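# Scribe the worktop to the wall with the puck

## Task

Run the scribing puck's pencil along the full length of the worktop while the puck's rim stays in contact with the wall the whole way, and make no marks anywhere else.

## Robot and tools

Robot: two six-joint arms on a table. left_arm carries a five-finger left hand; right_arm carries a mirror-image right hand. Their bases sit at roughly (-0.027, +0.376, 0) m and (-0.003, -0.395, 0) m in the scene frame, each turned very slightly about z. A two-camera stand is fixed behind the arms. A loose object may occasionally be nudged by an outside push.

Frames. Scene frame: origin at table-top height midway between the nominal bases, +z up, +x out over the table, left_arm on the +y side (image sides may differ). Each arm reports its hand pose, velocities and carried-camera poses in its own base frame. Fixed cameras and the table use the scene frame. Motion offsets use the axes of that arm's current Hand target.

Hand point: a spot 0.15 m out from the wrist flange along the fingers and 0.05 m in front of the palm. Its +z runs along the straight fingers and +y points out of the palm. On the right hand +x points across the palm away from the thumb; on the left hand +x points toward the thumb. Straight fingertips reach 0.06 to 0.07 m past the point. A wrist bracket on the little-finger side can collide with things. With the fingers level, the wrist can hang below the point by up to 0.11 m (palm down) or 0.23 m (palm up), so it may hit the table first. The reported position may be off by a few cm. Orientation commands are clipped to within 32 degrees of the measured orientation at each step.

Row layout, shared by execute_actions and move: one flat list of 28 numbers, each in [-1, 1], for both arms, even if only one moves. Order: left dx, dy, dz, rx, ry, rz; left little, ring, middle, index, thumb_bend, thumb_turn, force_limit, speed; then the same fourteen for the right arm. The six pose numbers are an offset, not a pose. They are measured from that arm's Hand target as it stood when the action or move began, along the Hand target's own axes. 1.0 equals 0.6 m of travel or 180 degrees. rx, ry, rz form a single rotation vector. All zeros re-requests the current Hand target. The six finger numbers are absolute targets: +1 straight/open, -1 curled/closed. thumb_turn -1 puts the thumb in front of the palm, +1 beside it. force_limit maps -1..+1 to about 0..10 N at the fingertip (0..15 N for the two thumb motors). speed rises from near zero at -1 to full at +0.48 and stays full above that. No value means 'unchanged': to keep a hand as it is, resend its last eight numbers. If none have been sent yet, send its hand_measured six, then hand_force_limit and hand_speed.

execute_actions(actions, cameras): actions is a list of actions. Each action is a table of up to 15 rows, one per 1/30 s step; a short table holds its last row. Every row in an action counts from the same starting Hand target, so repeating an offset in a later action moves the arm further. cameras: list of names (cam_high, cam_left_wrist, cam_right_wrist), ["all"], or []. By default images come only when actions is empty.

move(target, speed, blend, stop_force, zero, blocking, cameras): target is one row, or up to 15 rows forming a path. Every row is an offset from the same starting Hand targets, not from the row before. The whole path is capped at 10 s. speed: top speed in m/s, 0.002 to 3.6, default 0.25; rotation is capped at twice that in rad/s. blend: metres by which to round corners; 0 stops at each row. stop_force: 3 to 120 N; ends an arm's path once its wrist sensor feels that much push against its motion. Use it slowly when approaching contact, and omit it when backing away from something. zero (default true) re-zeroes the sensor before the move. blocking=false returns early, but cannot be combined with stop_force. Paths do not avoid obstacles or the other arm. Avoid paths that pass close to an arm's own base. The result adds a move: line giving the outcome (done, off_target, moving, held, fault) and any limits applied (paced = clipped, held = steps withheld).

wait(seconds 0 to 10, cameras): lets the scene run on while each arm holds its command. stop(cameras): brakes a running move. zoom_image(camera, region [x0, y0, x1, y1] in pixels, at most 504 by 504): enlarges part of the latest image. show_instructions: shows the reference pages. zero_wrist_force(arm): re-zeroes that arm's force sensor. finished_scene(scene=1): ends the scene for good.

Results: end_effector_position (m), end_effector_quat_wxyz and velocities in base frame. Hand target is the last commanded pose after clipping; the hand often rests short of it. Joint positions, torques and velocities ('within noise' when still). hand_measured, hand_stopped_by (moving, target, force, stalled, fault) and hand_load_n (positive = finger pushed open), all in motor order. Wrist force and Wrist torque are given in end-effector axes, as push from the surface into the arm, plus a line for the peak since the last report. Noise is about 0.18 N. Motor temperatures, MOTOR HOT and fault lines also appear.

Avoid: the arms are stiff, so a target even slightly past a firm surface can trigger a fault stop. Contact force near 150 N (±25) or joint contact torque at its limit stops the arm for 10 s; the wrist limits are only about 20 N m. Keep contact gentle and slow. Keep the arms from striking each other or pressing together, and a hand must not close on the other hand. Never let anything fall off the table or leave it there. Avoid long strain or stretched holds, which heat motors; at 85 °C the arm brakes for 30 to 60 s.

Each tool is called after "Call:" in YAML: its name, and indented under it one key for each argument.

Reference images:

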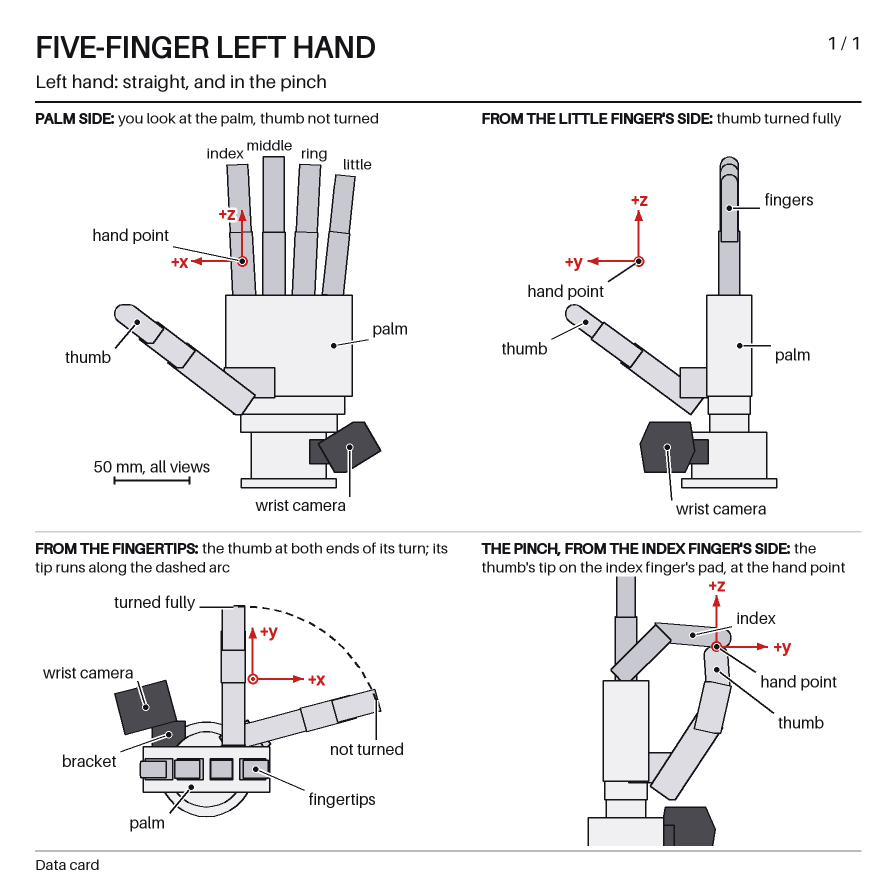

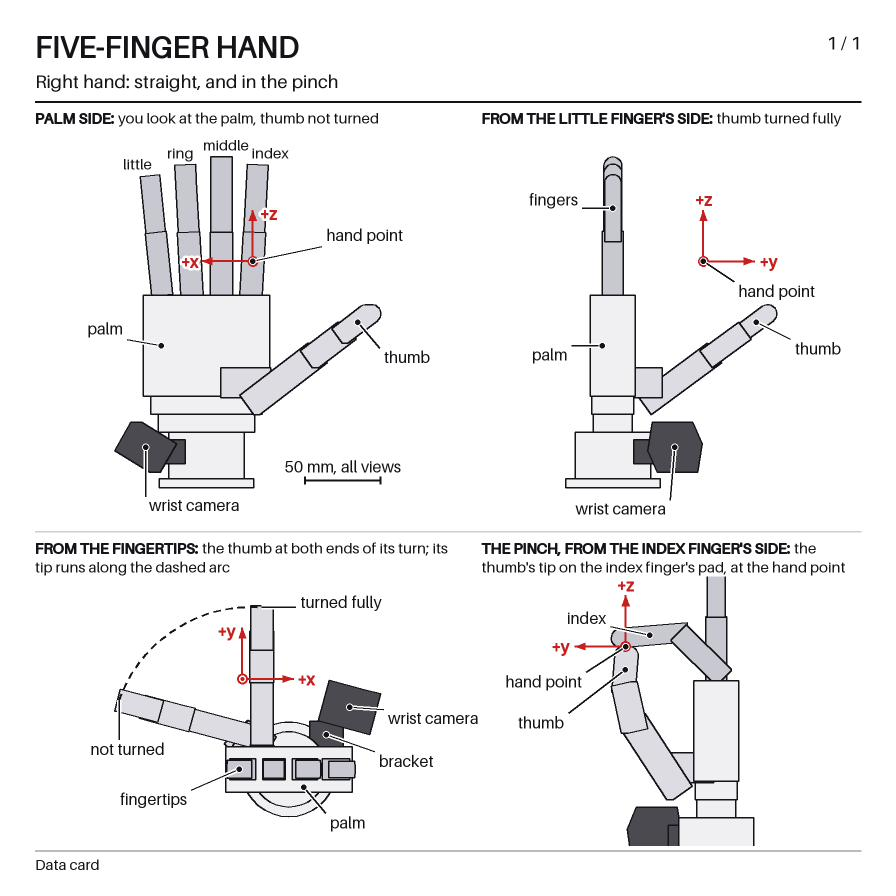

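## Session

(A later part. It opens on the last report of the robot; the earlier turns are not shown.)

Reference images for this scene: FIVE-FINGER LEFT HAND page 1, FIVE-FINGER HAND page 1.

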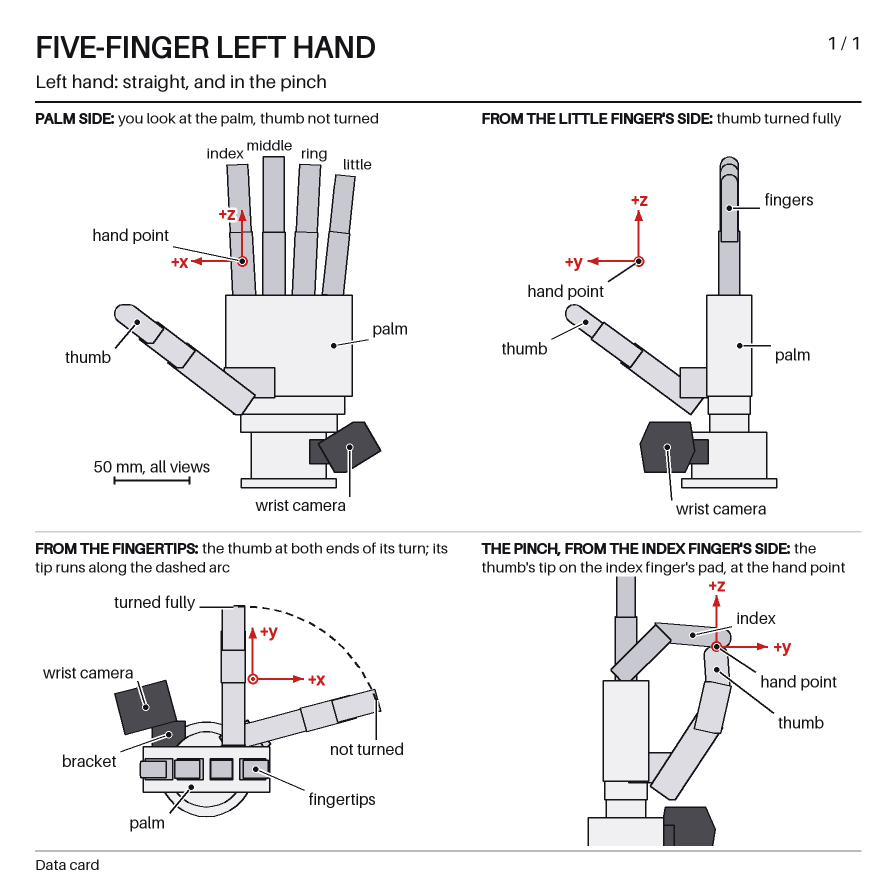

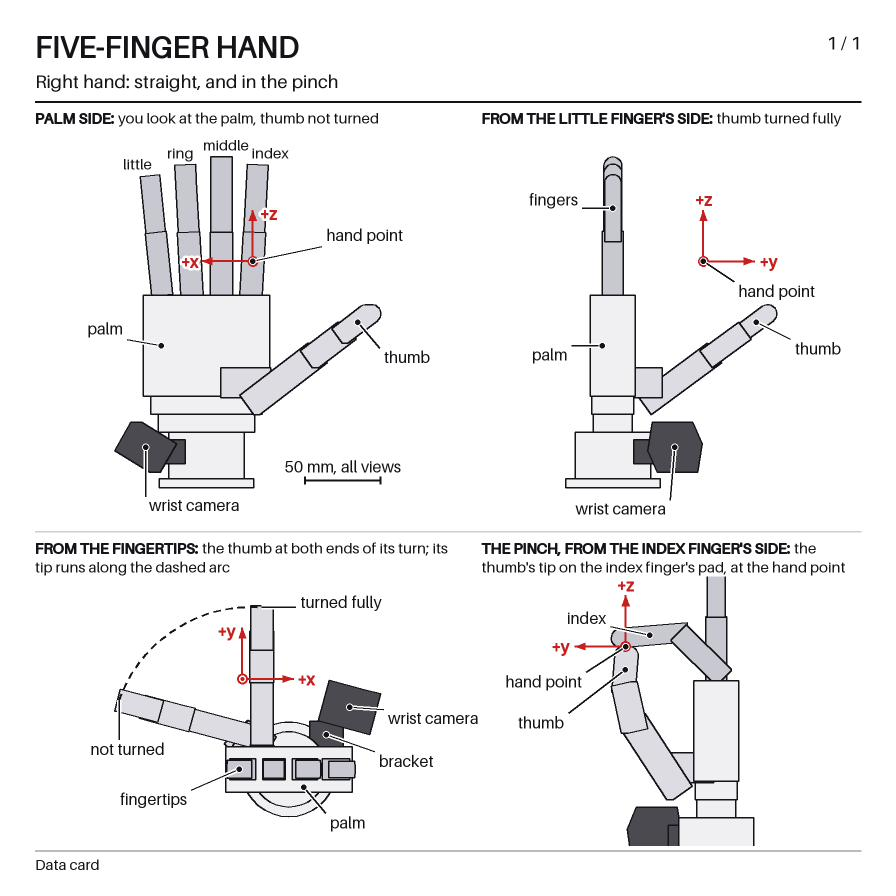

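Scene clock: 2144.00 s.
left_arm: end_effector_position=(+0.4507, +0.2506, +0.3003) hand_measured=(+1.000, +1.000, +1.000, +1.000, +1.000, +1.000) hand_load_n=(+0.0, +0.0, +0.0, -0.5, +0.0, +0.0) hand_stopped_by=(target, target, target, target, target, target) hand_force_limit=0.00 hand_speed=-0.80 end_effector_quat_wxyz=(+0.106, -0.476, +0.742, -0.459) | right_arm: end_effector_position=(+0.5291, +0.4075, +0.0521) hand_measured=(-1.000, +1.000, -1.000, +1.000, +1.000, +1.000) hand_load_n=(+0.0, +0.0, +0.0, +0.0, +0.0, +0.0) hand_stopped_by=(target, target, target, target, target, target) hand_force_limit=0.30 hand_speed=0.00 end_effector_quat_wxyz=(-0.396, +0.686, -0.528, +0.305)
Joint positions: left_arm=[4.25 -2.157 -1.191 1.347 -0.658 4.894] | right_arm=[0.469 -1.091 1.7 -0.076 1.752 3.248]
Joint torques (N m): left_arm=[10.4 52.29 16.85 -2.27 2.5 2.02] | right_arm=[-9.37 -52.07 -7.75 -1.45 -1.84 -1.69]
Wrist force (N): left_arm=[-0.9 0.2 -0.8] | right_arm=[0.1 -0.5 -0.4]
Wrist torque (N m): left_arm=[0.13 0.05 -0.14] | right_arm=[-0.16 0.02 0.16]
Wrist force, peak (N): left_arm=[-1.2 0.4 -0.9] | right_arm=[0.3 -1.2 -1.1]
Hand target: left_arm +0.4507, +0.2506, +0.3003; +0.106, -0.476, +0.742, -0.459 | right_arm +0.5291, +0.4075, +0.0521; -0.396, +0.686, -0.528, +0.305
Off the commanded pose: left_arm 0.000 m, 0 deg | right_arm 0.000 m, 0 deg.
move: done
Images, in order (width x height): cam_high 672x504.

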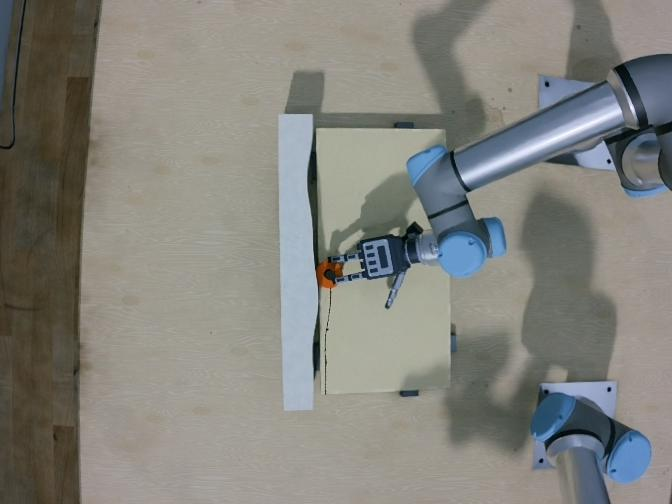

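Call:
move:
  target:
    - [0,0,0,0,0,0,1,1,1,1,1,1,0,-0.8,0.02128,0.00038,-0.00068,0,0,0,-1,1,-1,1,1,1,0.3,0]
    - [0,0,0,0,0,0,1,1,1,1,1,1,0,-0.8,0.04255,0.00078,-0.00135,0,0,0,-1,1,-1,1,1,1,0.3,0]
    - [0,0,0,0,0,0,1,1,1,1,1,1,0,-0.8,0.06358,0.00165,-0.00287,0,0,0,-1,1,-1,1,1,1,0.3,0]
    - [0,0,0,0,0,0,1,1,1,1,1,1,0,-0.8,0.08452,0.0027,-0.00465,0,0,0,-1,1,-1,1,1,1,0.3,0]
    - [0,0,0,0,0,0,1,1,1,1,1,1,0,-0.8,0.1054,0.0039,-0.00675,0,0,0,-1,1,-1,1,1,1,0.3,0]
    - [0,0,0,0,0,0,1,1,1,1,1,1,0,-0.8,0.12607,0.0055,-0.00953,0,0,0,-1,1,-1,1,1,1,0.3,0]
    - [0,0,0,0,0,0,1,1,1,1,1,1,0,-0.8,0.1467,0.00718,-0.01243,0,0,0,-1,1,-1,1,1,1,0.3,0]
    - [0,0,0,0,0,0,1,1,1,1,1,1,0,-0.8,0.16735,0.00878,-0.01522,0,0,0,-1,1,-1,1,1,1,0.3,0]
  speed: 0.025
  blend: [0.003, 0.003, 0.003, 0.003, 0.003, 0.003, 0.003, 0]
  cameras: ["cam_high"]

Call:
zoom_image:
  camera: "cam_high"
  region: [290, 200, 360, 270]

Scene clock: 2169.63 s.
left_arm: end_effector_position=(+0.4507, +0.2506, +0.3003) hand_measured=(+1.000, +1.000, +1.000, +1.000, +1.000, +1.000) hand_load_n=(+0.0, +0.0, +0.0, +0.0, -0.5, -0.5) hand_stopped_by=(target, target, target, target, target, target) hand_force_limit=0.00 hand_speed=-0.80 end_effector_quat_wxyz=(+0.106, -0.476, +0.742, -0.459) | right_arm: end_effector_position=(+0.5446, +0.3078, +0.0520) hand_measured=(-1.000, +1.000, -1.000, +1.000, +1.000, +1.000) hand_load_n=(+0.0, +0.0, +0.0, +0.0, +0.0, +0.0) hand_stopped_by=(target, target, target, target, target, target) hand_force_limit=0.30 hand_speed=0.00 end_effector_quat_wxyz=(-0.396, +0.686, -0.528, +0.305)
Joint positions: left_arm=[4.25 -2.157 -1.191 1.347 -0.658 4.894] | right_arm=[0.244 -1.191 1.854 -0.14 1.558 3.135]
Joint torques (N m): left_arm=[10.18 52.35 18.11 -2.22 2.27 2.01] | right_arm=[-9.65 -46.64 -7.13 -1.6 -1.96 -1.73]
Wrist force (N): left_arm=[-1.0 0.1 -0.9] | right_arm=[0.4 -0.3 -0.2]
Wrist torque (N m): left_arm=[0.10 0.06 -0.13] | right_arm=[-0.17 -0.04 0.16]
Wrist force, peak (N): left_arm=[-1.1 0.3 -1.1] | right_arm=[0.4 -1.2 -0.3]
Hand target: left_arm +0.4507, +0.2506, +0.3003; +0.106, -0.476, +0.742, -0.459 | right_arm +0.5446, +0.3077, +0.0520; -0.396, +0.686, -0.528, +0.305
Off the commanded pose: left_arm 0.000 m, 0 deg | right_arm 0.000 m, 0 deg.
move: done
Images, in order (width x height): cam_high 672x504.

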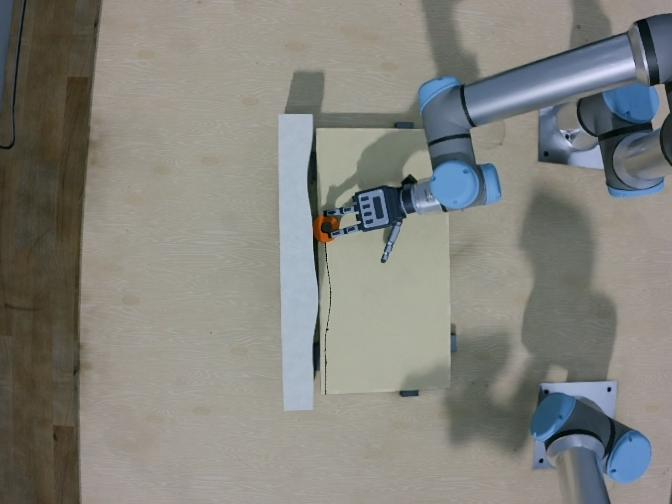

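Scaled by 7.200 from the camera's 672x504 image, which has a finer 960x720 frame.

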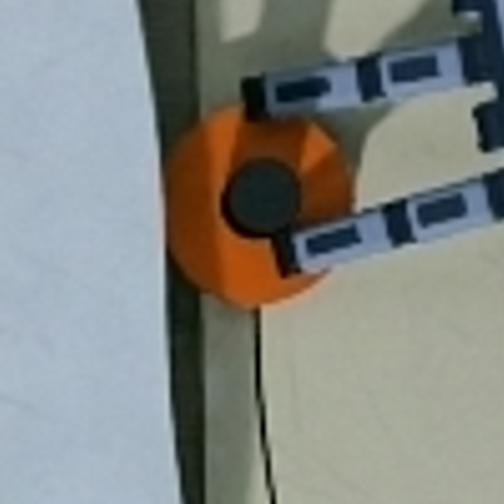

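Call:
move:
  target:
    - [0,0,0,0,0,0,1,1,1,1,1,1,0,-0.8,0.0208,0.00135,-0.00235,0,0,0,-1,1,-1,1,1,1,0.3,0]
    - [0,0,0,0,0,0,1,1,1,1,1,1,0,-0.8,0.0416,0.00268,-0.00465,0,0,0,-1,1,-1,1,1,1,0.3,0]
    - [0,0,0,0,0,0,1,1,1,1,1,1,0,-0.8,0.06252,0.00377,-0.0065,0,0,0,-1,1,-1,1,1,1,0.3,0]
    - [0,0,0,0,0,0,1,1,1,1,1,1,0,-0.8,0.08367,0.00438,-0.0076,0,0,0,-1,1,-1,1,1,1,0.3,0]
    - [0,0,0,0,0,0,1,1,1,1,1,1,0,-0.8,0.10483,0.00502,-0.00872,0,0,0,-1,1,-1,1,1,1,0.3,0]
    - [0,0,0,0,0,0,1,1,1,1,1,1,0,-0.8,0.12593,0.00575,-0.00995,0,0,0,-1,1,-1,1,1,1,0.3,0]
    - [0,0,0,0,0,0,1,1,1,1,1,1,0,-0.8,0.1469,0.00678,-0.01173,0,0,0,-1,1,-1,1,1,1,0.3,0]
    - [0,0,0,0,0,0,1,1,1,1,1,1,0,-0.8,0.16752,0.00847,-0.01467,0,0,0,-1,1,-1,1,1,1,0.3,0]
  speed: 0.025
  blend: [0.003, 0.003, 0.003, 0.003, 0.003, 0.003, 0.003, 0]
  cameras: ["cam_high"]

Call:
zoom_image:
  camera: "cam_high"
  region: [290, 150, 360, 220]

Scene clock: 2194.03 s.
left_arm: end_effector_position=(+0.4507, +0.2506, +0.3003) hand_measured=(+1.000, +1.000, +1.000, +1.000, +1.000, +1.000) hand_load_n=(+0.0, +0.0, +0.0, +0.0, +0.0, +0.0) hand_stopped_by=(target, target, target, target, target, target) hand_force_limit=0.00 hand_speed=-0.80 end_effector_quat_wxyz=(+0.106, -0.476, +0.742, -0.459) | right_arm: end_effector_position=(+0.5605, +0.2080, +0.0520) hand_measured=(-1.000, +1.000, -1.000, +1.000, +1.000, +1.000) hand_load_n=(+0.0, +0.0, +0.0, +0.0, +0.0, +0.0) hand_stopped_by=(target, target, target, target, target, target) hand_force_limit=0.30 hand_speed=0.00 end_effector_quat_wxyz=(-0.396, +0.686, -0.528, +0.305)
Joint positions: left_arm=[4.25 -2.157 -1.191 1.347 -0.658 4.894] | right_arm=[-0.007 -1.244 1.936 -0.153 1.341 3.006]
Joint torques (N m): left_arm=[10.24 52.18 18.36 -2.25 2.25 1.92] | right_arm=[-9.1 -43.96 -6.07 0.84 -1.98 -1.76]
Wrist force (N): left_arm=[-1.0 0.4 -0.9] | right_arm=[0.4 -0.5 -0.4]
Wrist torque (N m): left_arm=[0.14 0.06 -0.15] | right_arm=[-0.15 0.00 0.18]
Wrist force, peak (N): left_arm=[-1.1 0.2 -1.2] | right_arm=[0.6 -1.4 -0.4]
Hand target: left_arm +0.4507, +0.2506, +0.3003; +0.106, -0.476, +0.742, -0.459 | right_arm +0.5605, +0.2079, +0.0520; -0.396, +0.686, -0.528, +0.305
Off the commanded pose: left_arm 0.000 m, 0 deg | right_arm 0.000 m, 0 deg.
move: done
Images, in order (width x height): cam_high 672x504.

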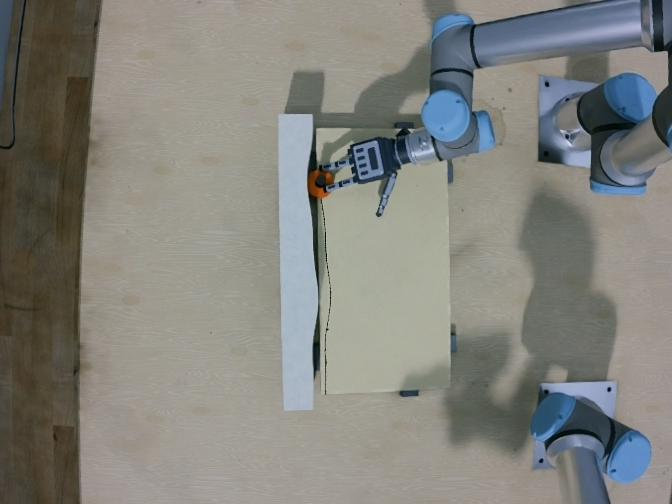

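Scaled by 7.200 from the camera's 672x504 image, which has a finer 960x720 frame.

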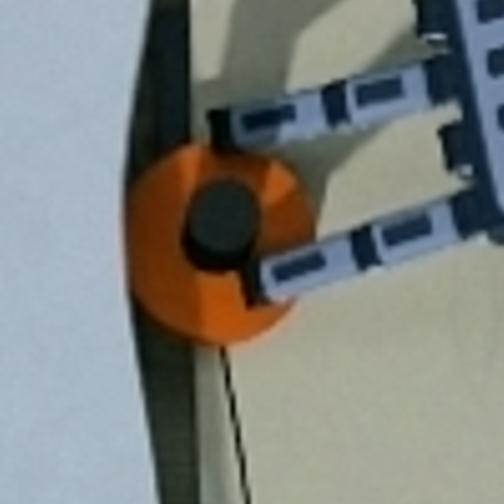

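Call:
zoom_image:
  camera: "cam_high"
  region: [280, 105, 350, 175]

Scaled by 7.200 from the camera's 672x504 image, which has a finer 960x720 frame.

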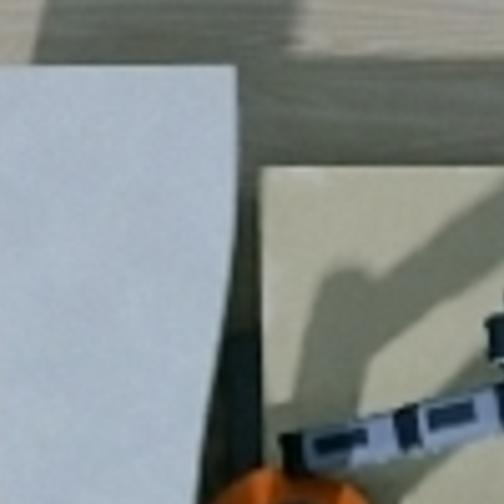

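Call:
move:
  target:
    - [0,0,0,0,0,0,1,1,1,1,1,1,0,-0.8,0.02052,0.00193,-0.00335,0,0,0,-1,1,-1,1,1,1,0.3,0]
    - [0,0,0,0,0,0,1,1,1,1,1,1,0,-0.8,0.04078,0.00433,-0.00752,0,0,0,-1,1,-1,1,1,1,0.3,0]
    - [0,0,0,0,0,0,1,1,1,1,1,1,0,-0.8,0.06085,0.00715,-0.0124,0,0,0,-1,1,-1,1,1,1,0.3,0]
    - [0,0,0,0,0,0,1,1,1,1,1,1,0,-0.8,0.08072,0.01038,-0.01798,0,0,0,-1,1,-1,1,1,1,0.3,0]
    - [0,0,0,0,0,0,1,1,1,1,1,1,0,-0.8,0.10052,0.01377,-0.02383,0,0,0,-1,1,-1,1,1,1,0.3,0]
    - [0,0,0,0,0,0,1,1,1,1,1,1,0,-0.8,0.12023,0.01732,-0.02998,0,0,0,-1,1,-1,1,1,1,0.3,0]
    - [0,0,0,0,0,0,1,1,1,1,1,1,0,-0.8,0.13997,0.02078,-0.036,0,0,0,-1,1,-1,1,1,1,0.3,0]
    - [0,0,0,0,0,0,1,1,1,1,1,1,0,-0.8,0.15982,0.02408,-0.0417,0,0,0,-1,1,-1,1,1,1,0.3,0]
  speed: 0.025
  blend: [0.003, 0.003, 0.003, 0.003, 0.003, 0.003, 0.003, 0]
  cameras: ["cam_high"]

Call:
zoom_image:
  camera: "cam_high"
  region: [290, 105, 360, 175]

Scene clock: 2229.80 s.
left_arm: end_effector_position=(+0.4507, +0.2506, +0.3003) hand_measured=(+1.000, +1.000, +1.000, +1.000, +1.000, +1.000) hand_load_n=(+0.0, +0.0, +0.0, +0.0, +0.0, +0.0) hand_stopped_by=(target, target, target, target, target, target) hand_force_limit=0.00 hand_speed=-0.80 end_effector_quat_wxyz=(+0.106, -0.476, +0.742, -0.459) | right_arm: end_effector_position=(+0.5571, +0.1079, +0.0520) hand_measured=(-1.000, +1.000, -1.000, +1.000, +1.000, +1.000) hand_load_n=(+0.0, +0.0, +0.0, +0.0, +0.5, +0.0) hand_stopped_by=(target, target, target, target, target, target) hand_force_limit=0.30 hand_speed=0.00 end_effector_quat_wxyz=(-0.396, +0.686, -0.528, +0.305)
Joint positions: left_arm=[4.25 -2.157 -1.191 1.347 -0.658 4.894] | right_arm=[-0.274 -1.28 1.997 -0.126 1.115 2.855]
Joint torques (N m): left_arm=[10.48 52.2 19.52 -2.27 2.31 1.8] | right_arm=[-8.32 -42.33 -5.56 1.59 -2.4 -1.73]
Wrist force (N): left_arm=[-0.9 0.1 -0.8] | right_arm=[0.0 -0.7 -0.3]
Wrist torque (N m): left_arm=[0.13 0.05 -0.14] | right_arm=[-0.16 0.06 0.16]
Wrist force, peak (N): left_arm=[-1.3 0.3 -0.8] | right_arm=[0.5 -1.4 -0.5]
Hand target: left_arm +0.4507, +0.2506, +0.3003; +0.106, -0.476, +0.742, -0.459 | right_arm +0.5571, +0.1078, +0.0520; -0.396, +0.686, -0.528, +0.305
Off the commanded pose: left_arm 0.000 m, 0 deg | right_arm 0.000 m, 0 deg.
move: done
Images, in order (width x height): cam_high 672x504.

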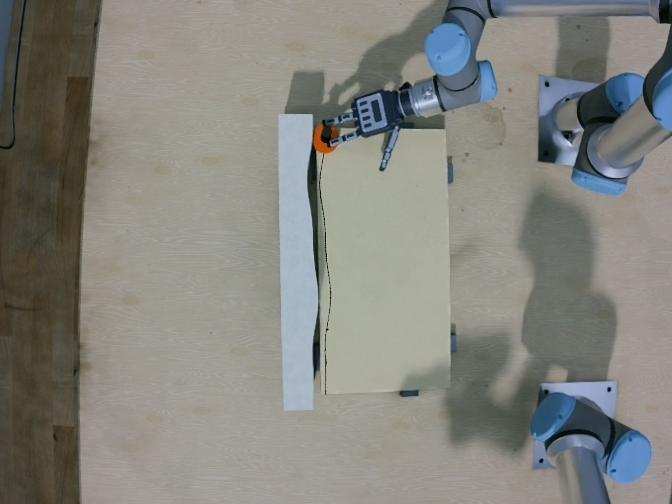

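Scaled by 7.200 from the camera's 672x504 image, which has a finer 960x720 frame.

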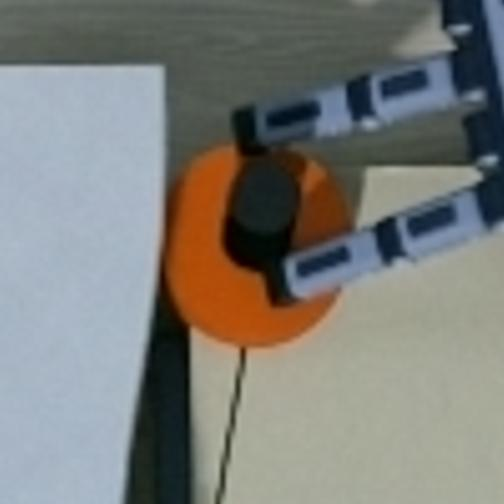

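Call:
move:
  target: [0,0,0,0,0,0,1,1,1,1,1,1,0,-0.8,0.02285,0.00238,-0.00415,0,0,0,-1,1,-1,1,1,1,0.3,0]
  speed: 0.02

Call:
move:
  target: [0,0,0,0,0,0,1,1,1,1,1,1,0,-0.8,0,0.00433,0.0025,0,0,0,-1,1,-1,1,1,1,0.3,0]
  speed: 0.004
  stop_force: 3
  cameras: ["cam_high"]

Call:
zoom_image:
  camera: "cam_high"
  region: [300, 100, 350, 150]

Scene clock: 2255.17 s.
left_arm: end_effector_position=(+0.4507, +0.2506, +0.3003) hand_measured=(+1.000, +1.000, +1.000, +1.000, +1.000, +1.000) hand_load_n=(+0.0, +0.0, +0.0, +0.0, +0.0, +0.0) hand_stopped_by=(target, target, target, target, target, target) hand_force_limit=0.00 hand_speed=-0.80 end_effector_quat_wxyz=(+0.106, -0.476, +0.742, -0.459) | right_arm: end_effector_position=(+0.5579, +0.0939, +0.0520) hand_measured=(-1.000, +1.000, -1.000, +1.000, +1.000, +1.000) hand_load_n=(+0.0, +0.0, +0.0, +0.0, +0.0, +0.0) hand_stopped_by=(target, target, target, target, target, target) hand_force_limit=0.30 hand_speed=0.00 end_effector_quat_wxyz=(-0.396, +0.686, -0.528, +0.305)
Joint positions: left_arm=[4.25 -2.157 -1.191 1.347 -0.658 4.894] | right_arm=[-0.311 -1.278 1.995 -0.117 1.085 2.832]
Joint torques (N m): left_arm=[10.2 52.51 19.27 -2.15 2.22 1.62] | right_arm=[-8.08 -7.82 -26.47 1.59 -2.44 -1.8]
Wrist force (N): left_arm=[-0.9 0.2 -0.8] | right_arm=[0.1 -0.4 -0.5]
Wrist torque (N m): left_arm=[0.13 0.04 -0.13] | right_arm=[-0.13 0.05 0.17]
Wrist force, peak (N): left_arm=[-1.2 0.2 -1.0] | right_arm=[0.1 -1.1 -0.7]
Hand target: left_arm +0.4507, +0.2506, +0.3003; +0.106, -0.476, +0.742, -0.459 | right_arm +0.5579, +0.0938, +0.0520; -0.396, +0.686, -0.528, +0.305
Off the commanded pose: left_arm 0.000 m, 0 deg | right_arm 0.000 m, 0 deg.
move: done

Scene clock: 2256.63 s.
left_arm: end_effector_position=(+0.4507, +0.2506, +0.3003) hand_measured=(+1.000, +1.000, +1.000, +1.000, +1.000, +1.000) hand_load_n=(+0.0, +0.0, +0.0, +0.0, +0.0, +0.0) hand_stopped_by=(target, target, target, target, target, target) hand_force_limit=0.00 hand_speed=-0.80 end_effector_quat_wxyz=(+0.106, -0.476, +0.742, -0.459) | right_arm: end_effector_position=(+0.5579, +0.0938, +0.0490) hand_measured=(-1.000, +1.000, -1.000, +1.000, +1.000, +1.000) hand_load_n=(+0.5, +0.0, +0.0, +0.0, +0.0, +0.0) hand_stopped_by=(target, target, target, target, target, target) hand_force_limit=0.30 hand_speed=0.00 end_effector_quat_wxyz=(-0.396, +0.686, -0.528, +0.305)
Joint positions: left_arm=[4.25 -2.157 -1.191 1.347 -0.658 4.894] | right_arm=[-0.311 -1.272 1.998 -0.125 1.085 2.832]
Joint torques (N m): left_arm=[10.31 52.19 19.41 -2.22 2.3 1.68] | right_arm=[-8.75 -8.14 -5.37 -0.98 -2.54 -1.63]
Wrist force (N): left_arm=[-1.0 0.2 -0.9] | right_arm=[0.6 -1.0 -0.6]
Wrist torque (N m): left_arm=[0.13 0.05 -0.14] | right_arm=[-0.18 0.04 0.19]
Wrist force, peak (N): left_arm=[-1.2 0.1 -1.0] | right_arm=[0.5 -0.9 -0.9]
Hand target: left_arm +0.4507, +0.2506, +0.3003; +0.106, -0.476, +0.742, -0.459 | right_arm +0.5579, +0.0938, +0.0490; -0.396, +0.686, -0.528, +0.305
Off the commanded pose: left_arm 0.000 m, 0 deg | right_arm 0.000 m, 0 deg.
move: done
Images, in order (width x height): cam_high 672x504.

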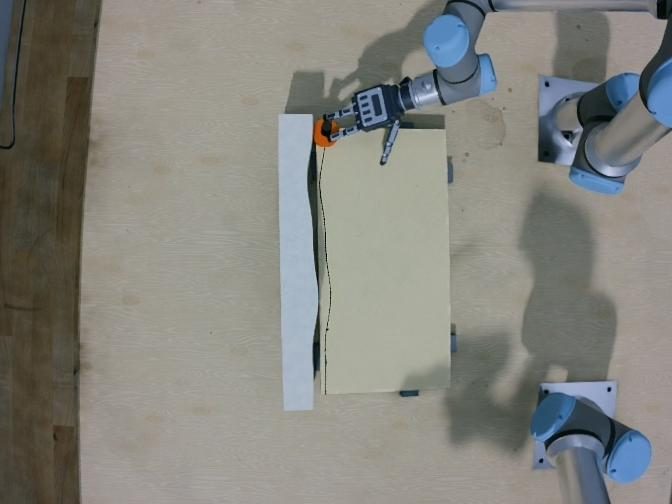

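Scaled by 10.080 from the camera's 672x504 image, which has a finer 960x720 frame.

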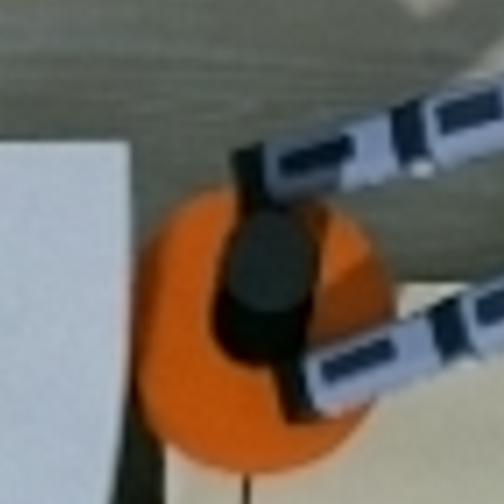

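Call:
move:
  target: [0,0,0,0,0,0,1,1,1,1,1,1,0,-0.8,0,0.00433,0.0025,0,0,0,-1,1,-1,1,1,1,0.3,0]
  speed: 0.004
  stop_force: 3
  cameras: ["cam_high", "cam_right_wrist"]

Call:
zoom_image:
  camera: "cam_high"
  region: [300, 100, 350, 150]

Scene clock: 2261.90 s.
left_arm: end_effector_position=(+0.4507, +0.2506, +0.3003) hand_measured=(+1.000, +1.000, +1.000, +1.000, +1.000, +1.000) hand_load_n=(+0.0, +0.0, -0.5, +0.0, +0.0, +0.0) hand_stopped_by=(target, target, target, target, target, target) hand_force_limit=0.00 hand_speed=-0.80 end_effector_quat_wxyz=(+0.106, -0.476, +0.742, -0.459) | right_arm: end_effector_position=(+0.5579, +0.0938, +0.0477) hand_measured=(-1.000, +1.000, -1.000, +1.000, +1.000, +1.000) hand_load_n=(+0.0, +0.0, +0.0, +0.0, -0.5, +0.0) hand_stopped_by=(target, target, target, target, target, target) hand_force_limit=0.30 hand_speed=0.00 end_effector_quat_wxyz=(-0.396, +0.686, -0.528, +0.305)
Joint positions: left_arm=[4.25 -2.157 -1.191 1.347 -0.658 4.894] | right_arm=[-0.311 -1.27 1.999 -0.128 1.085 2.832]
Joint torques (N m): left_arm=[9.93 52.24 19.46 -2.19 2.27 1.7] | right_arm=[-8.51 -41.12 -24.73 0.77 -0.16 -0.56]
Wrist force (N): left_arm=[-0.9 0.3 -0.9] | right_arm=[0.1 -1.3 -1.8]
Wrist torque (N m): left_arm=[0.14 0.04 -0.14] | right_arm=[0.00 0.09 0.13]
Wrist force, peak (N): left_arm=[-1.2 0.1 -1.0] | right_arm=[0.1 -3.0 -4.2]
Hand target: left_arm +0.4507, +0.2506, +0.3003; +0.106, -0.476, +0.742, -0.459 | right_arm +0.5579, +0.0938, +0.0477; -0.396, +0.686, -0.528, +0.305 (not the last commanded pose)
Off the commanded pose: left_arm 0.000 m, 0 deg | right_arm 0.002 m, 0 deg.
move: contact (right_arm)
Images, in order (width x height): cam_high 672x504, cam_right_wrist 672x504.

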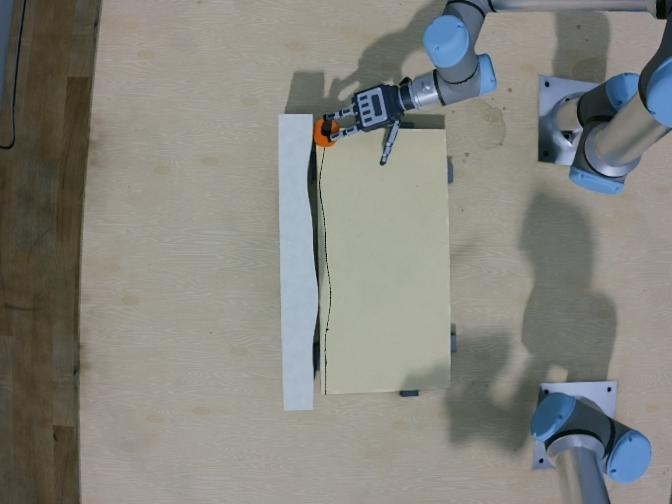

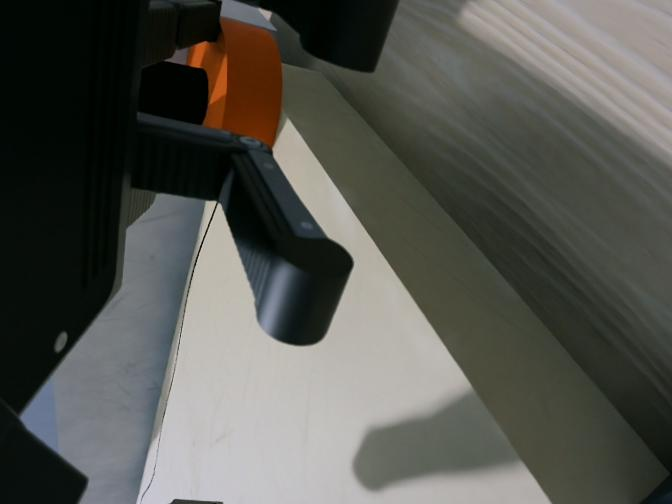

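Scaled by 10.080 from the camera's 672x504 image, which has a finer 960x720 frame.

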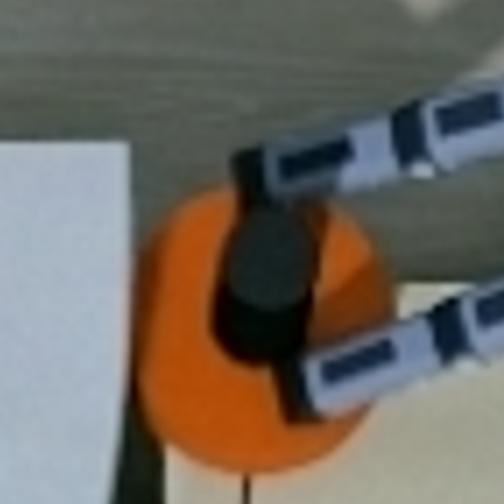

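Call:
move:
  target:
    - [0,0,0,0,0,0,1,1,1,1,1,1,0,-0.8,0,0.00058,0.00033,0,0,0,-1,1,-1,1,1,1,0.3,0]
    - [0,0,0,0,0,0,1,1,1,1,1,1,0,-0.8,0.02548,0.00301,-0.00354,0,0,0,-1,1,-1,1,1,1,0.3,0]
  speed: 0.01
  stop_force: 10
  cameras: ["cam_high"]

Call:
zoom_image:
  camera: "cam_high"
  region: [300, 100, 350, 150]

Scene clock: 2279.27 s.
left_arm: end_effector_position=(+0.4507, +0.2506, +0.3003) hand_measured=(+1.000, +1.000, +1.000, +1.000, +1.000, +1.000) hand_load_n=(+0.0, +0.0, +0.0, +0.0, +0.0, +0.0) hand_stopped_by=(target, target, target, target, target, target) hand_force_limit=0.00 hand_speed=-0.80 end_effector_quat_wxyz=(+0.106, -0.476, +0.742, -0.459) | right_arm: end_effector_position=(+0.5591, +0.0784, +0.0472) hand_measured=(-1.000, +1.000, -1.000, +1.000, +1.000, +1.000) hand_load_n=(+0.0, +0.5, +0.0, +0.0, +0.0, +0.0) hand_stopped_by=(target, target, target, target, target, target) hand_force_limit=0.30 hand_speed=0.00 end_effector_quat_wxyz=(-0.396, +0.686, -0.528, +0.305)
Joint positions: left_arm=[4.25 -2.157 -1.191 1.347 -0.658 4.894] | right_arm=[-0.35 -1.264 1.995 -0.117 1.053 2.806]
Joint torques (N m): left_arm=[10.11 52.42 19.93 -2.13 2.18 1.65] | right_arm=[-8.85 -8.05 -26.92 1.62 -2.4 -1.72]
Wrist force (N): left_arm=[-0.9 0.2 -0.9] | right_arm=[0.1 -1.4 -1.0]
Wrist torque (N m): left_arm=[0.13 0.04 -0.14] | right_arm=[-0.14 0.02 0.16]
Wrist force, peak (N): left_arm=[-1.1 0.1 -1.1] | right_arm=[-1.0 -3.9 -2.3]
Hand target: left_arm +0.4507, +0.2506, +0.3003; +0.106, -0.476, +0.742, -0.459 | right_arm +0.5591, +0.0784, +0.0472; -0.396, +0.686, -0.528, +0.305
Off the commanded pose: left_arm 0.000 m, 0 deg | right_arm 0.000 m, 0 deg.
move: done
Images, in order (width x height): cam_high 672x504.

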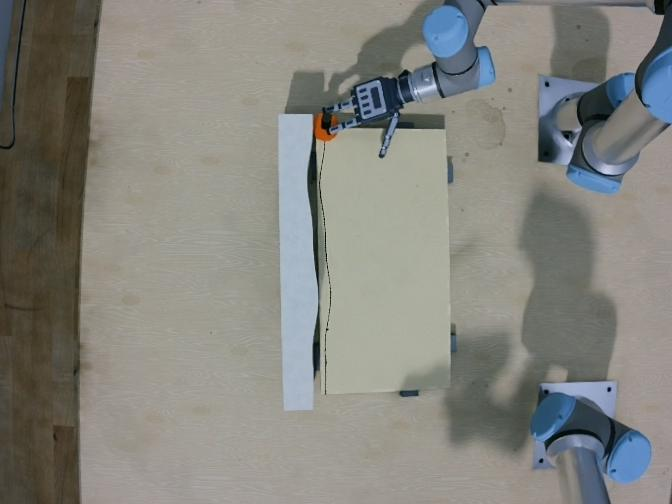

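Scaled by 10.080 from the camera's 672x504 image, which has a finer 960x720 frame.

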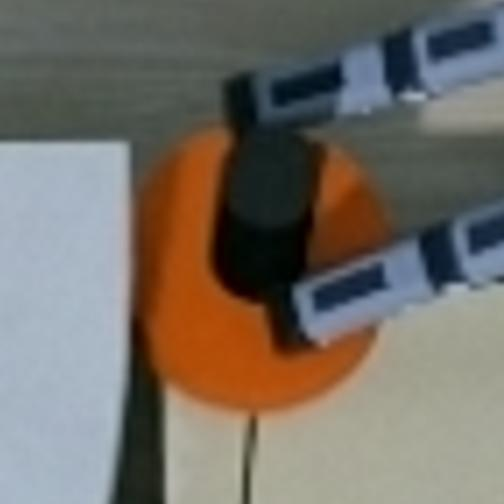

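Call:
move:
  target: [0,0,0,0,0,0,1,1,1,1,1,1,0,-0.8,0,0.00289,0.00167,0,0,0,-1,1,-1,1,1,1,0.3,0]
  speed: 0.004
  stop_force: 4
  cameras: ["cam_high"]

Call:
zoom_image:
  camera: "cam_high"
  region: [300, 100, 350, 150]

Scene clock: 2289.73 s.
left_arm: end_effector_position=(+0.4507, +0.2506, +0.3003) hand_measured=(+1.000, +1.000, +1.000, +1.000, +1.000, +1.000) hand_load_n=(+0.0, +0.0, +0.0, +0.0, +0.0, -0.5) hand_stopped_by=(target, target, target, target, target, target) hand_force_limit=0.00 hand_speed=-0.80 end_effector_quat_wxyz=(+0.106, -0.476, +0.742, -0.459) | right_arm: end_effector_position=(+0.5592, +0.0784, +0.0460) hand_measured=(-1.000, +1.000, -1.000, +1.000, +1.000, +1.000) hand_load_n=(+0.0, +0.0, +0.0, +0.5, +0.0, +0.0) hand_stopped_by=(target, target, target, target, target, target) hand_force_limit=0.30 hand_speed=0.00 end_effector_quat_wxyz=(-0.396, +0.686, -0.528, +0.305)
Joint positions: left_arm=[4.25 -2.157 -1.191 1.347 -0.658 4.894] | right_arm=[-0.35 -1.262 1.996 -0.121 1.053 2.806]
Joint torques (N m): left_arm=[10.15 51.86 21.26 -2.16 2.25 1.58] | right_arm=[-8.97 -40.2 -23.92 1.84 -1.32 -1.81]
Wrist force (N): left_arm=[-0.8 0.3 -1.1] | right_arm=[-0.1 -2.9 -2.7]
Wrist torque (N m): left_arm=[0.14 0.02 -0.14] | right_arm=[0.20 -0.01 0.13]
Wrist force, peak (N): left_arm=[-1.2 0.2 -1.1] | right_arm=[-0.5 -6.0 -4.8]
Hand target: left_arm +0.4507, +0.2506, +0.3003; +0.106, -0.476, +0.742, -0.459 | right_arm +0.5592, +0.0784, +0.0460; -0.396, +0.686, -0.528, +0.305 (not the last commanded pose)
Off the commanded pose: left_arm 0.000 m, 0 deg | right_arm 0.001 m, 0 deg.
move: contact (right_arm)
Images, in order (width x height): cam_high 672x504.

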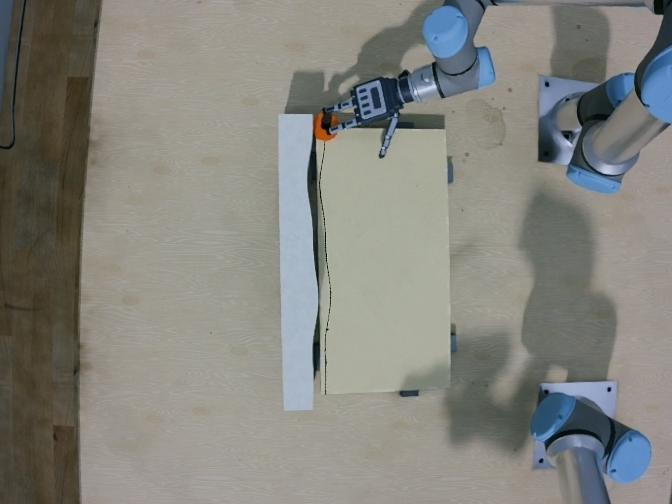

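Scaled by 10.080 from the camera's 672x504 image, which has a finer 960x720 frame.

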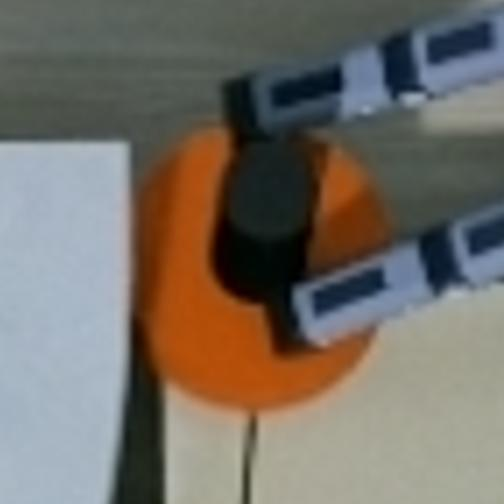

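Call:
move:
  target:
    - [0,0,0,0,0,0,1,1,1,1,1,1,0,-0.8,0.00252,0.00014,-0.00024,0,0,0,-1,1,-1,1,1,1,0.3,0]
    - [0,0,0,0,0,0,1,1,1,1,1,1,0,-0.8,-0.0043,-0.00173,0.003,0,0,0,-1,1,-1,1,1,1,0.3,0]
  speed: 0.006
  cameras: ["cam_high"]

Call:
zoom_image:
  camera: "cam_high"
  region: [300, 100, 350, 150]

Scene clock: 2307.60 s.
left_arm: end_effector_position=(+0.4507, +0.2506, +0.3003) hand_measured=(+1.000, +1.000, +1.000, +1.000, +1.000, +1.000) hand_load_n=(+0.0, +0.0, +0.0, +0.0, +0.0, -0.5) hand_stopped_by=(target, target, target, target, target, target) hand_force_limit=0.00 hand_speed=-0.80 end_effector_quat_wxyz=(+0.106, -0.476, +0.742, -0.459) | right_arm: end_effector_position=(+0.5605, +0.0813, +0.0460) hand_measured=(-1.000, +1.000, -1.000, +1.000, +1.000, +1.000) hand_load_n=(+0.0, +0.0, +0.0, +0.0, +0.0, +0.0) hand_stopped_by=(target, target, target, target, target, target) hand_force_limit=0.30 hand_speed=0.00 end_effector_quat_wxyz=(-0.396, +0.686, -0.528, +0.305)
Joint positions: left_arm=[4.25 -2.157 -1.191 1.347 -0.658 4.894] | right_arm=[-0.341 -1.26 1.993 -0.122 1.06 2.812]
Joint torques (N m): left_arm=[10.56 51.79 20.89 -2.14 2.19 1.5] | right_arm=[11.55 -7.05 -25.49 -0.94 1.34 1.77]
Wrist force (N): left_arm=[-0.8 0.2 -1.0] | right_arm=[1.0 -3.1 -2.6]
Wrist torque (N m): left_arm=[0.15 0.03 -0.14] | right_arm=[0.02 0.05 0.18]
Wrist force, peak (N): left_arm=[-1.4 0.3 -1.0] | right_arm=[-0.1 -4.9 -3.3]
Hand target: left_arm +0.4507, +0.2506, +0.3003; +0.106, -0.476, +0.742, -0.459 | right_arm +0.5605, +0.0814, +0.0460; -0.396, +0.686, -0.528, +0.305
Off the commanded pose: left_arm 0.000 m, 0 deg | right_arm 0.000 m, 0 deg.
move: done
Images, in order (width x height): cam_high 672x504.

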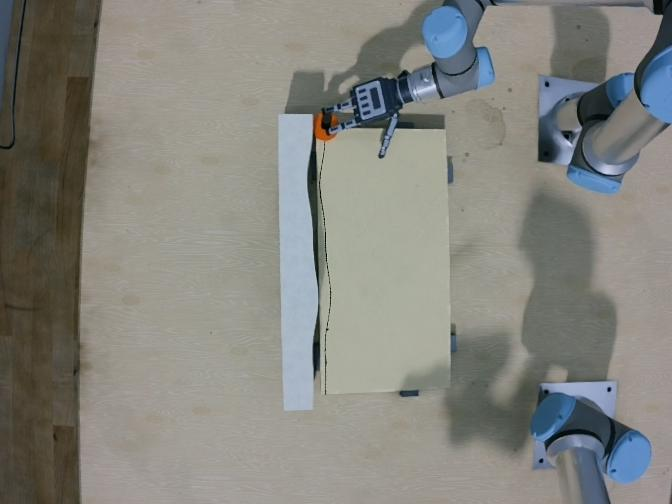

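Scaled by 10.080 from the camera's 672x504 image, which has a finer 960x720 frame.

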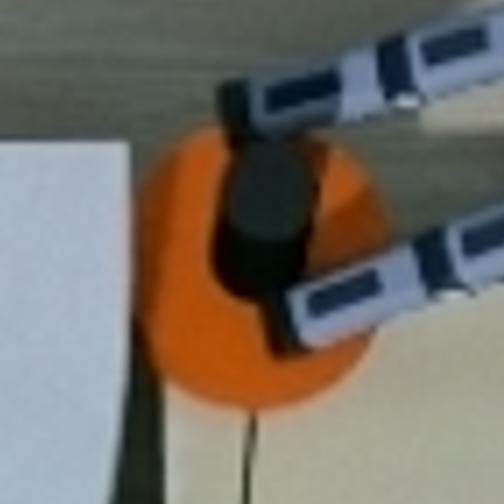

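Call:
move:
  target: [0,0,0,0,0,0,1,1,1,1,1,1,0,-0.8,-0.00948,-0.00139,0.00241,0,0,0,-1,1,-1,1,1,1,0.3,0]
  speed: 0.006
  cameras: ["cam_high"]

Call:
zoom_image:
  camera: "cam_high"
  region: [300, 100, 350, 150]

Scene clock: 2313.07 s.
left_arm: end_effector_position=(+0.4507, +0.2506, +0.3003) hand_measured=(+1.000, +1.000, +1.000, +1.000, +1.000, +1.000) hand_load_n=(+0.0, +0.0, +0.0, +0.0, +0.0, +0.0) hand_stopped_by=(target, target, target, target, target, target) hand_force_limit=0.00 hand_speed=-0.80 end_effector_quat_wxyz=(+0.106, -0.476, +0.742, -0.459) | right_arm: end_effector_position=(+0.5607, +0.0872, +0.0460) hand_measured=(-1.000, +1.000, -1.000, +1.000, +1.000, +1.000) hand_load_n=(+0.0, +0.0, +0.0, +0.5, +0.0, -0.5) hand_stopped_by=(target, target, target, target, target, target) hand_force_limit=0.30 hand_speed=0.00 end_effector_quat_wxyz=(-0.396, +0.686, -0.528, +0.305)
Joint positions: left_arm=[4.25 -2.157 -1.191 1.347 -0.658 4.894] | right_arm=[-0.326 -1.261 1.993 -0.126 1.073 2.822]
Joint torques (N m): left_arm=[10.74 52 21.76 -2.02 2.12 1.49] | right_arm=[12.25 -37.39 -4.67 -0.21 1.24 1.9]
Wrist force (N): left_arm=[-1.0 0.1 -0.9] | right_arm=[3.2 -7.2 -7.0]
Wrist torque (N m): left_arm=[0.13 0.06 -0.14] | right_arm=[0.51 0.35 0.09]
Wrist force, peak (N): left_arm=[-1.1 0.3 -1.0] | right_arm=[2.9 -7.4 -7.9]
Hand target: left_arm +0.4507, +0.2506, +0.3003; +0.106, -0.476, +0.742, -0.459 | right_arm +0.5607, +0.0873, +0.0460; -0.396, +0.686, -0.528, +0.305
Off the commanded pose: left_arm 0.000 m, 0 deg | right_arm 0.000 m, 0 deg.
move: done
Images, in order (width x height): cam_high 672x504.

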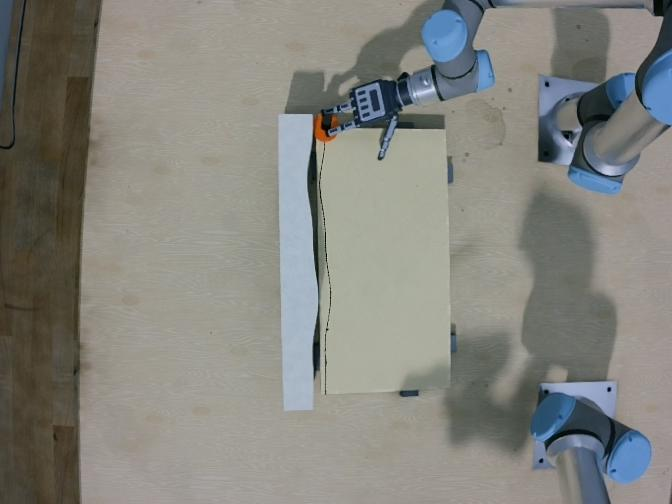

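Scaled by 10.080 from the camera's 672x504 image, which has a finer 960x720 frame.

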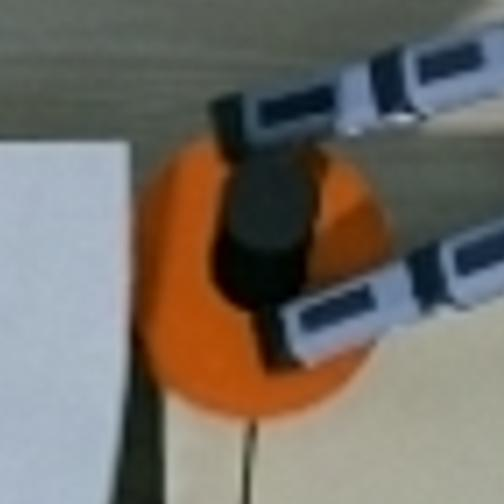

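Call:
move:
  target: [0,0,0,0,0,0,1,1,1,1,1,1,0,-0.8,-0.00808,-0.00153,0.00164,0,0,0,-1,1,-1,1,1,1,0.3,0]
  speed: 0.006
  cameras: ["cam_high"]

Call:
zoom_image:
  camera: "cam_high"
  region: [300, 100, 350, 150]

Scene clock: 2319.17 s.
left_arm: end_effector_position=(+0.4507, +0.2506, +0.3003) hand_measured=(+1.000, +1.000, +1.000, +1.000, +1.000, +1.000) hand_load_n=(+0.0, +0.0, +0.0, +0.0, +0.0, -0.5) hand_stopped_by=(target, target, target, target, target, target) hand_force_limit=0.00 hand_speed=-0.80 end_effector_quat_wxyz=(+0.106, -0.476, +0.742, -0.459) | right_arm: end_effector_position=(+0.5607, +0.0923, +0.0463) hand_measured=(-1.000, +1.000, -1.000, +1.000, +1.000, +1.000) hand_load_n=(+0.0, +0.5, +0.0, +0.5, +0.0, -0.5) hand_stopped_by=(target, target, target, target, target, target) hand_force_limit=0.30 hand_speed=0.00 end_effector_quat_wxyz=(-0.396, +0.686, -0.528, +0.305)
Joint positions: left_arm=[4.25 -2.157 -1.191 1.347 -0.658 4.894] | right_arm=[-0.312 -1.262 1.993 -0.129 1.083 2.831]
Joint torques (N m): left_arm=[10.27 52.58 21.76 -2.08 2.09 1.36] | right_arm=[12.01 -39.58 -21.76 -0.63 1.34 1.83]
Wrist force (N): left_arm=[-0.9 0.1 -0.9] | right_arm=[2.0 -3.5 -4.0]
Wrist torque (N m): left_arm=[0.11 0.04 -0.13] | right_arm=[0.24 0.26 0.06]
Wrist force, peak (N): left_arm=[-1.3 0.4 -1.0] | right_arm=[3.7 -7.3 -7.4]
Hand target: left_arm +0.4507, +0.2506, +0.3003; +0.106, -0.476, +0.742, -0.459 | right_arm +0.5607, +0.0923, +0.0463; -0.396, +0.686, -0.528, +0.305
Off the commanded pose: left_arm 0.000 m, 0 deg | right_arm 0.000 m, 0 deg.
move: done
Images, in order (width x height): cam_high 672x504.

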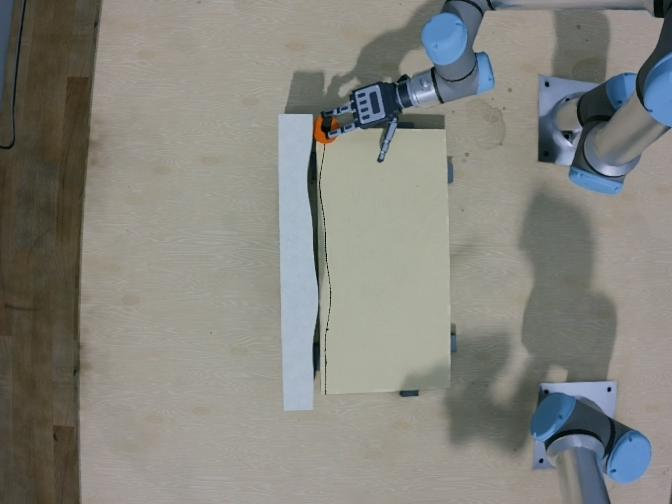

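Scaled by 10.080 from the camera's 672x504 image, which has a finer 960x720 frame.

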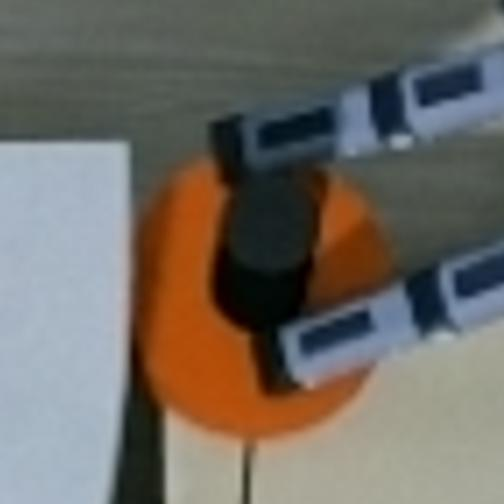

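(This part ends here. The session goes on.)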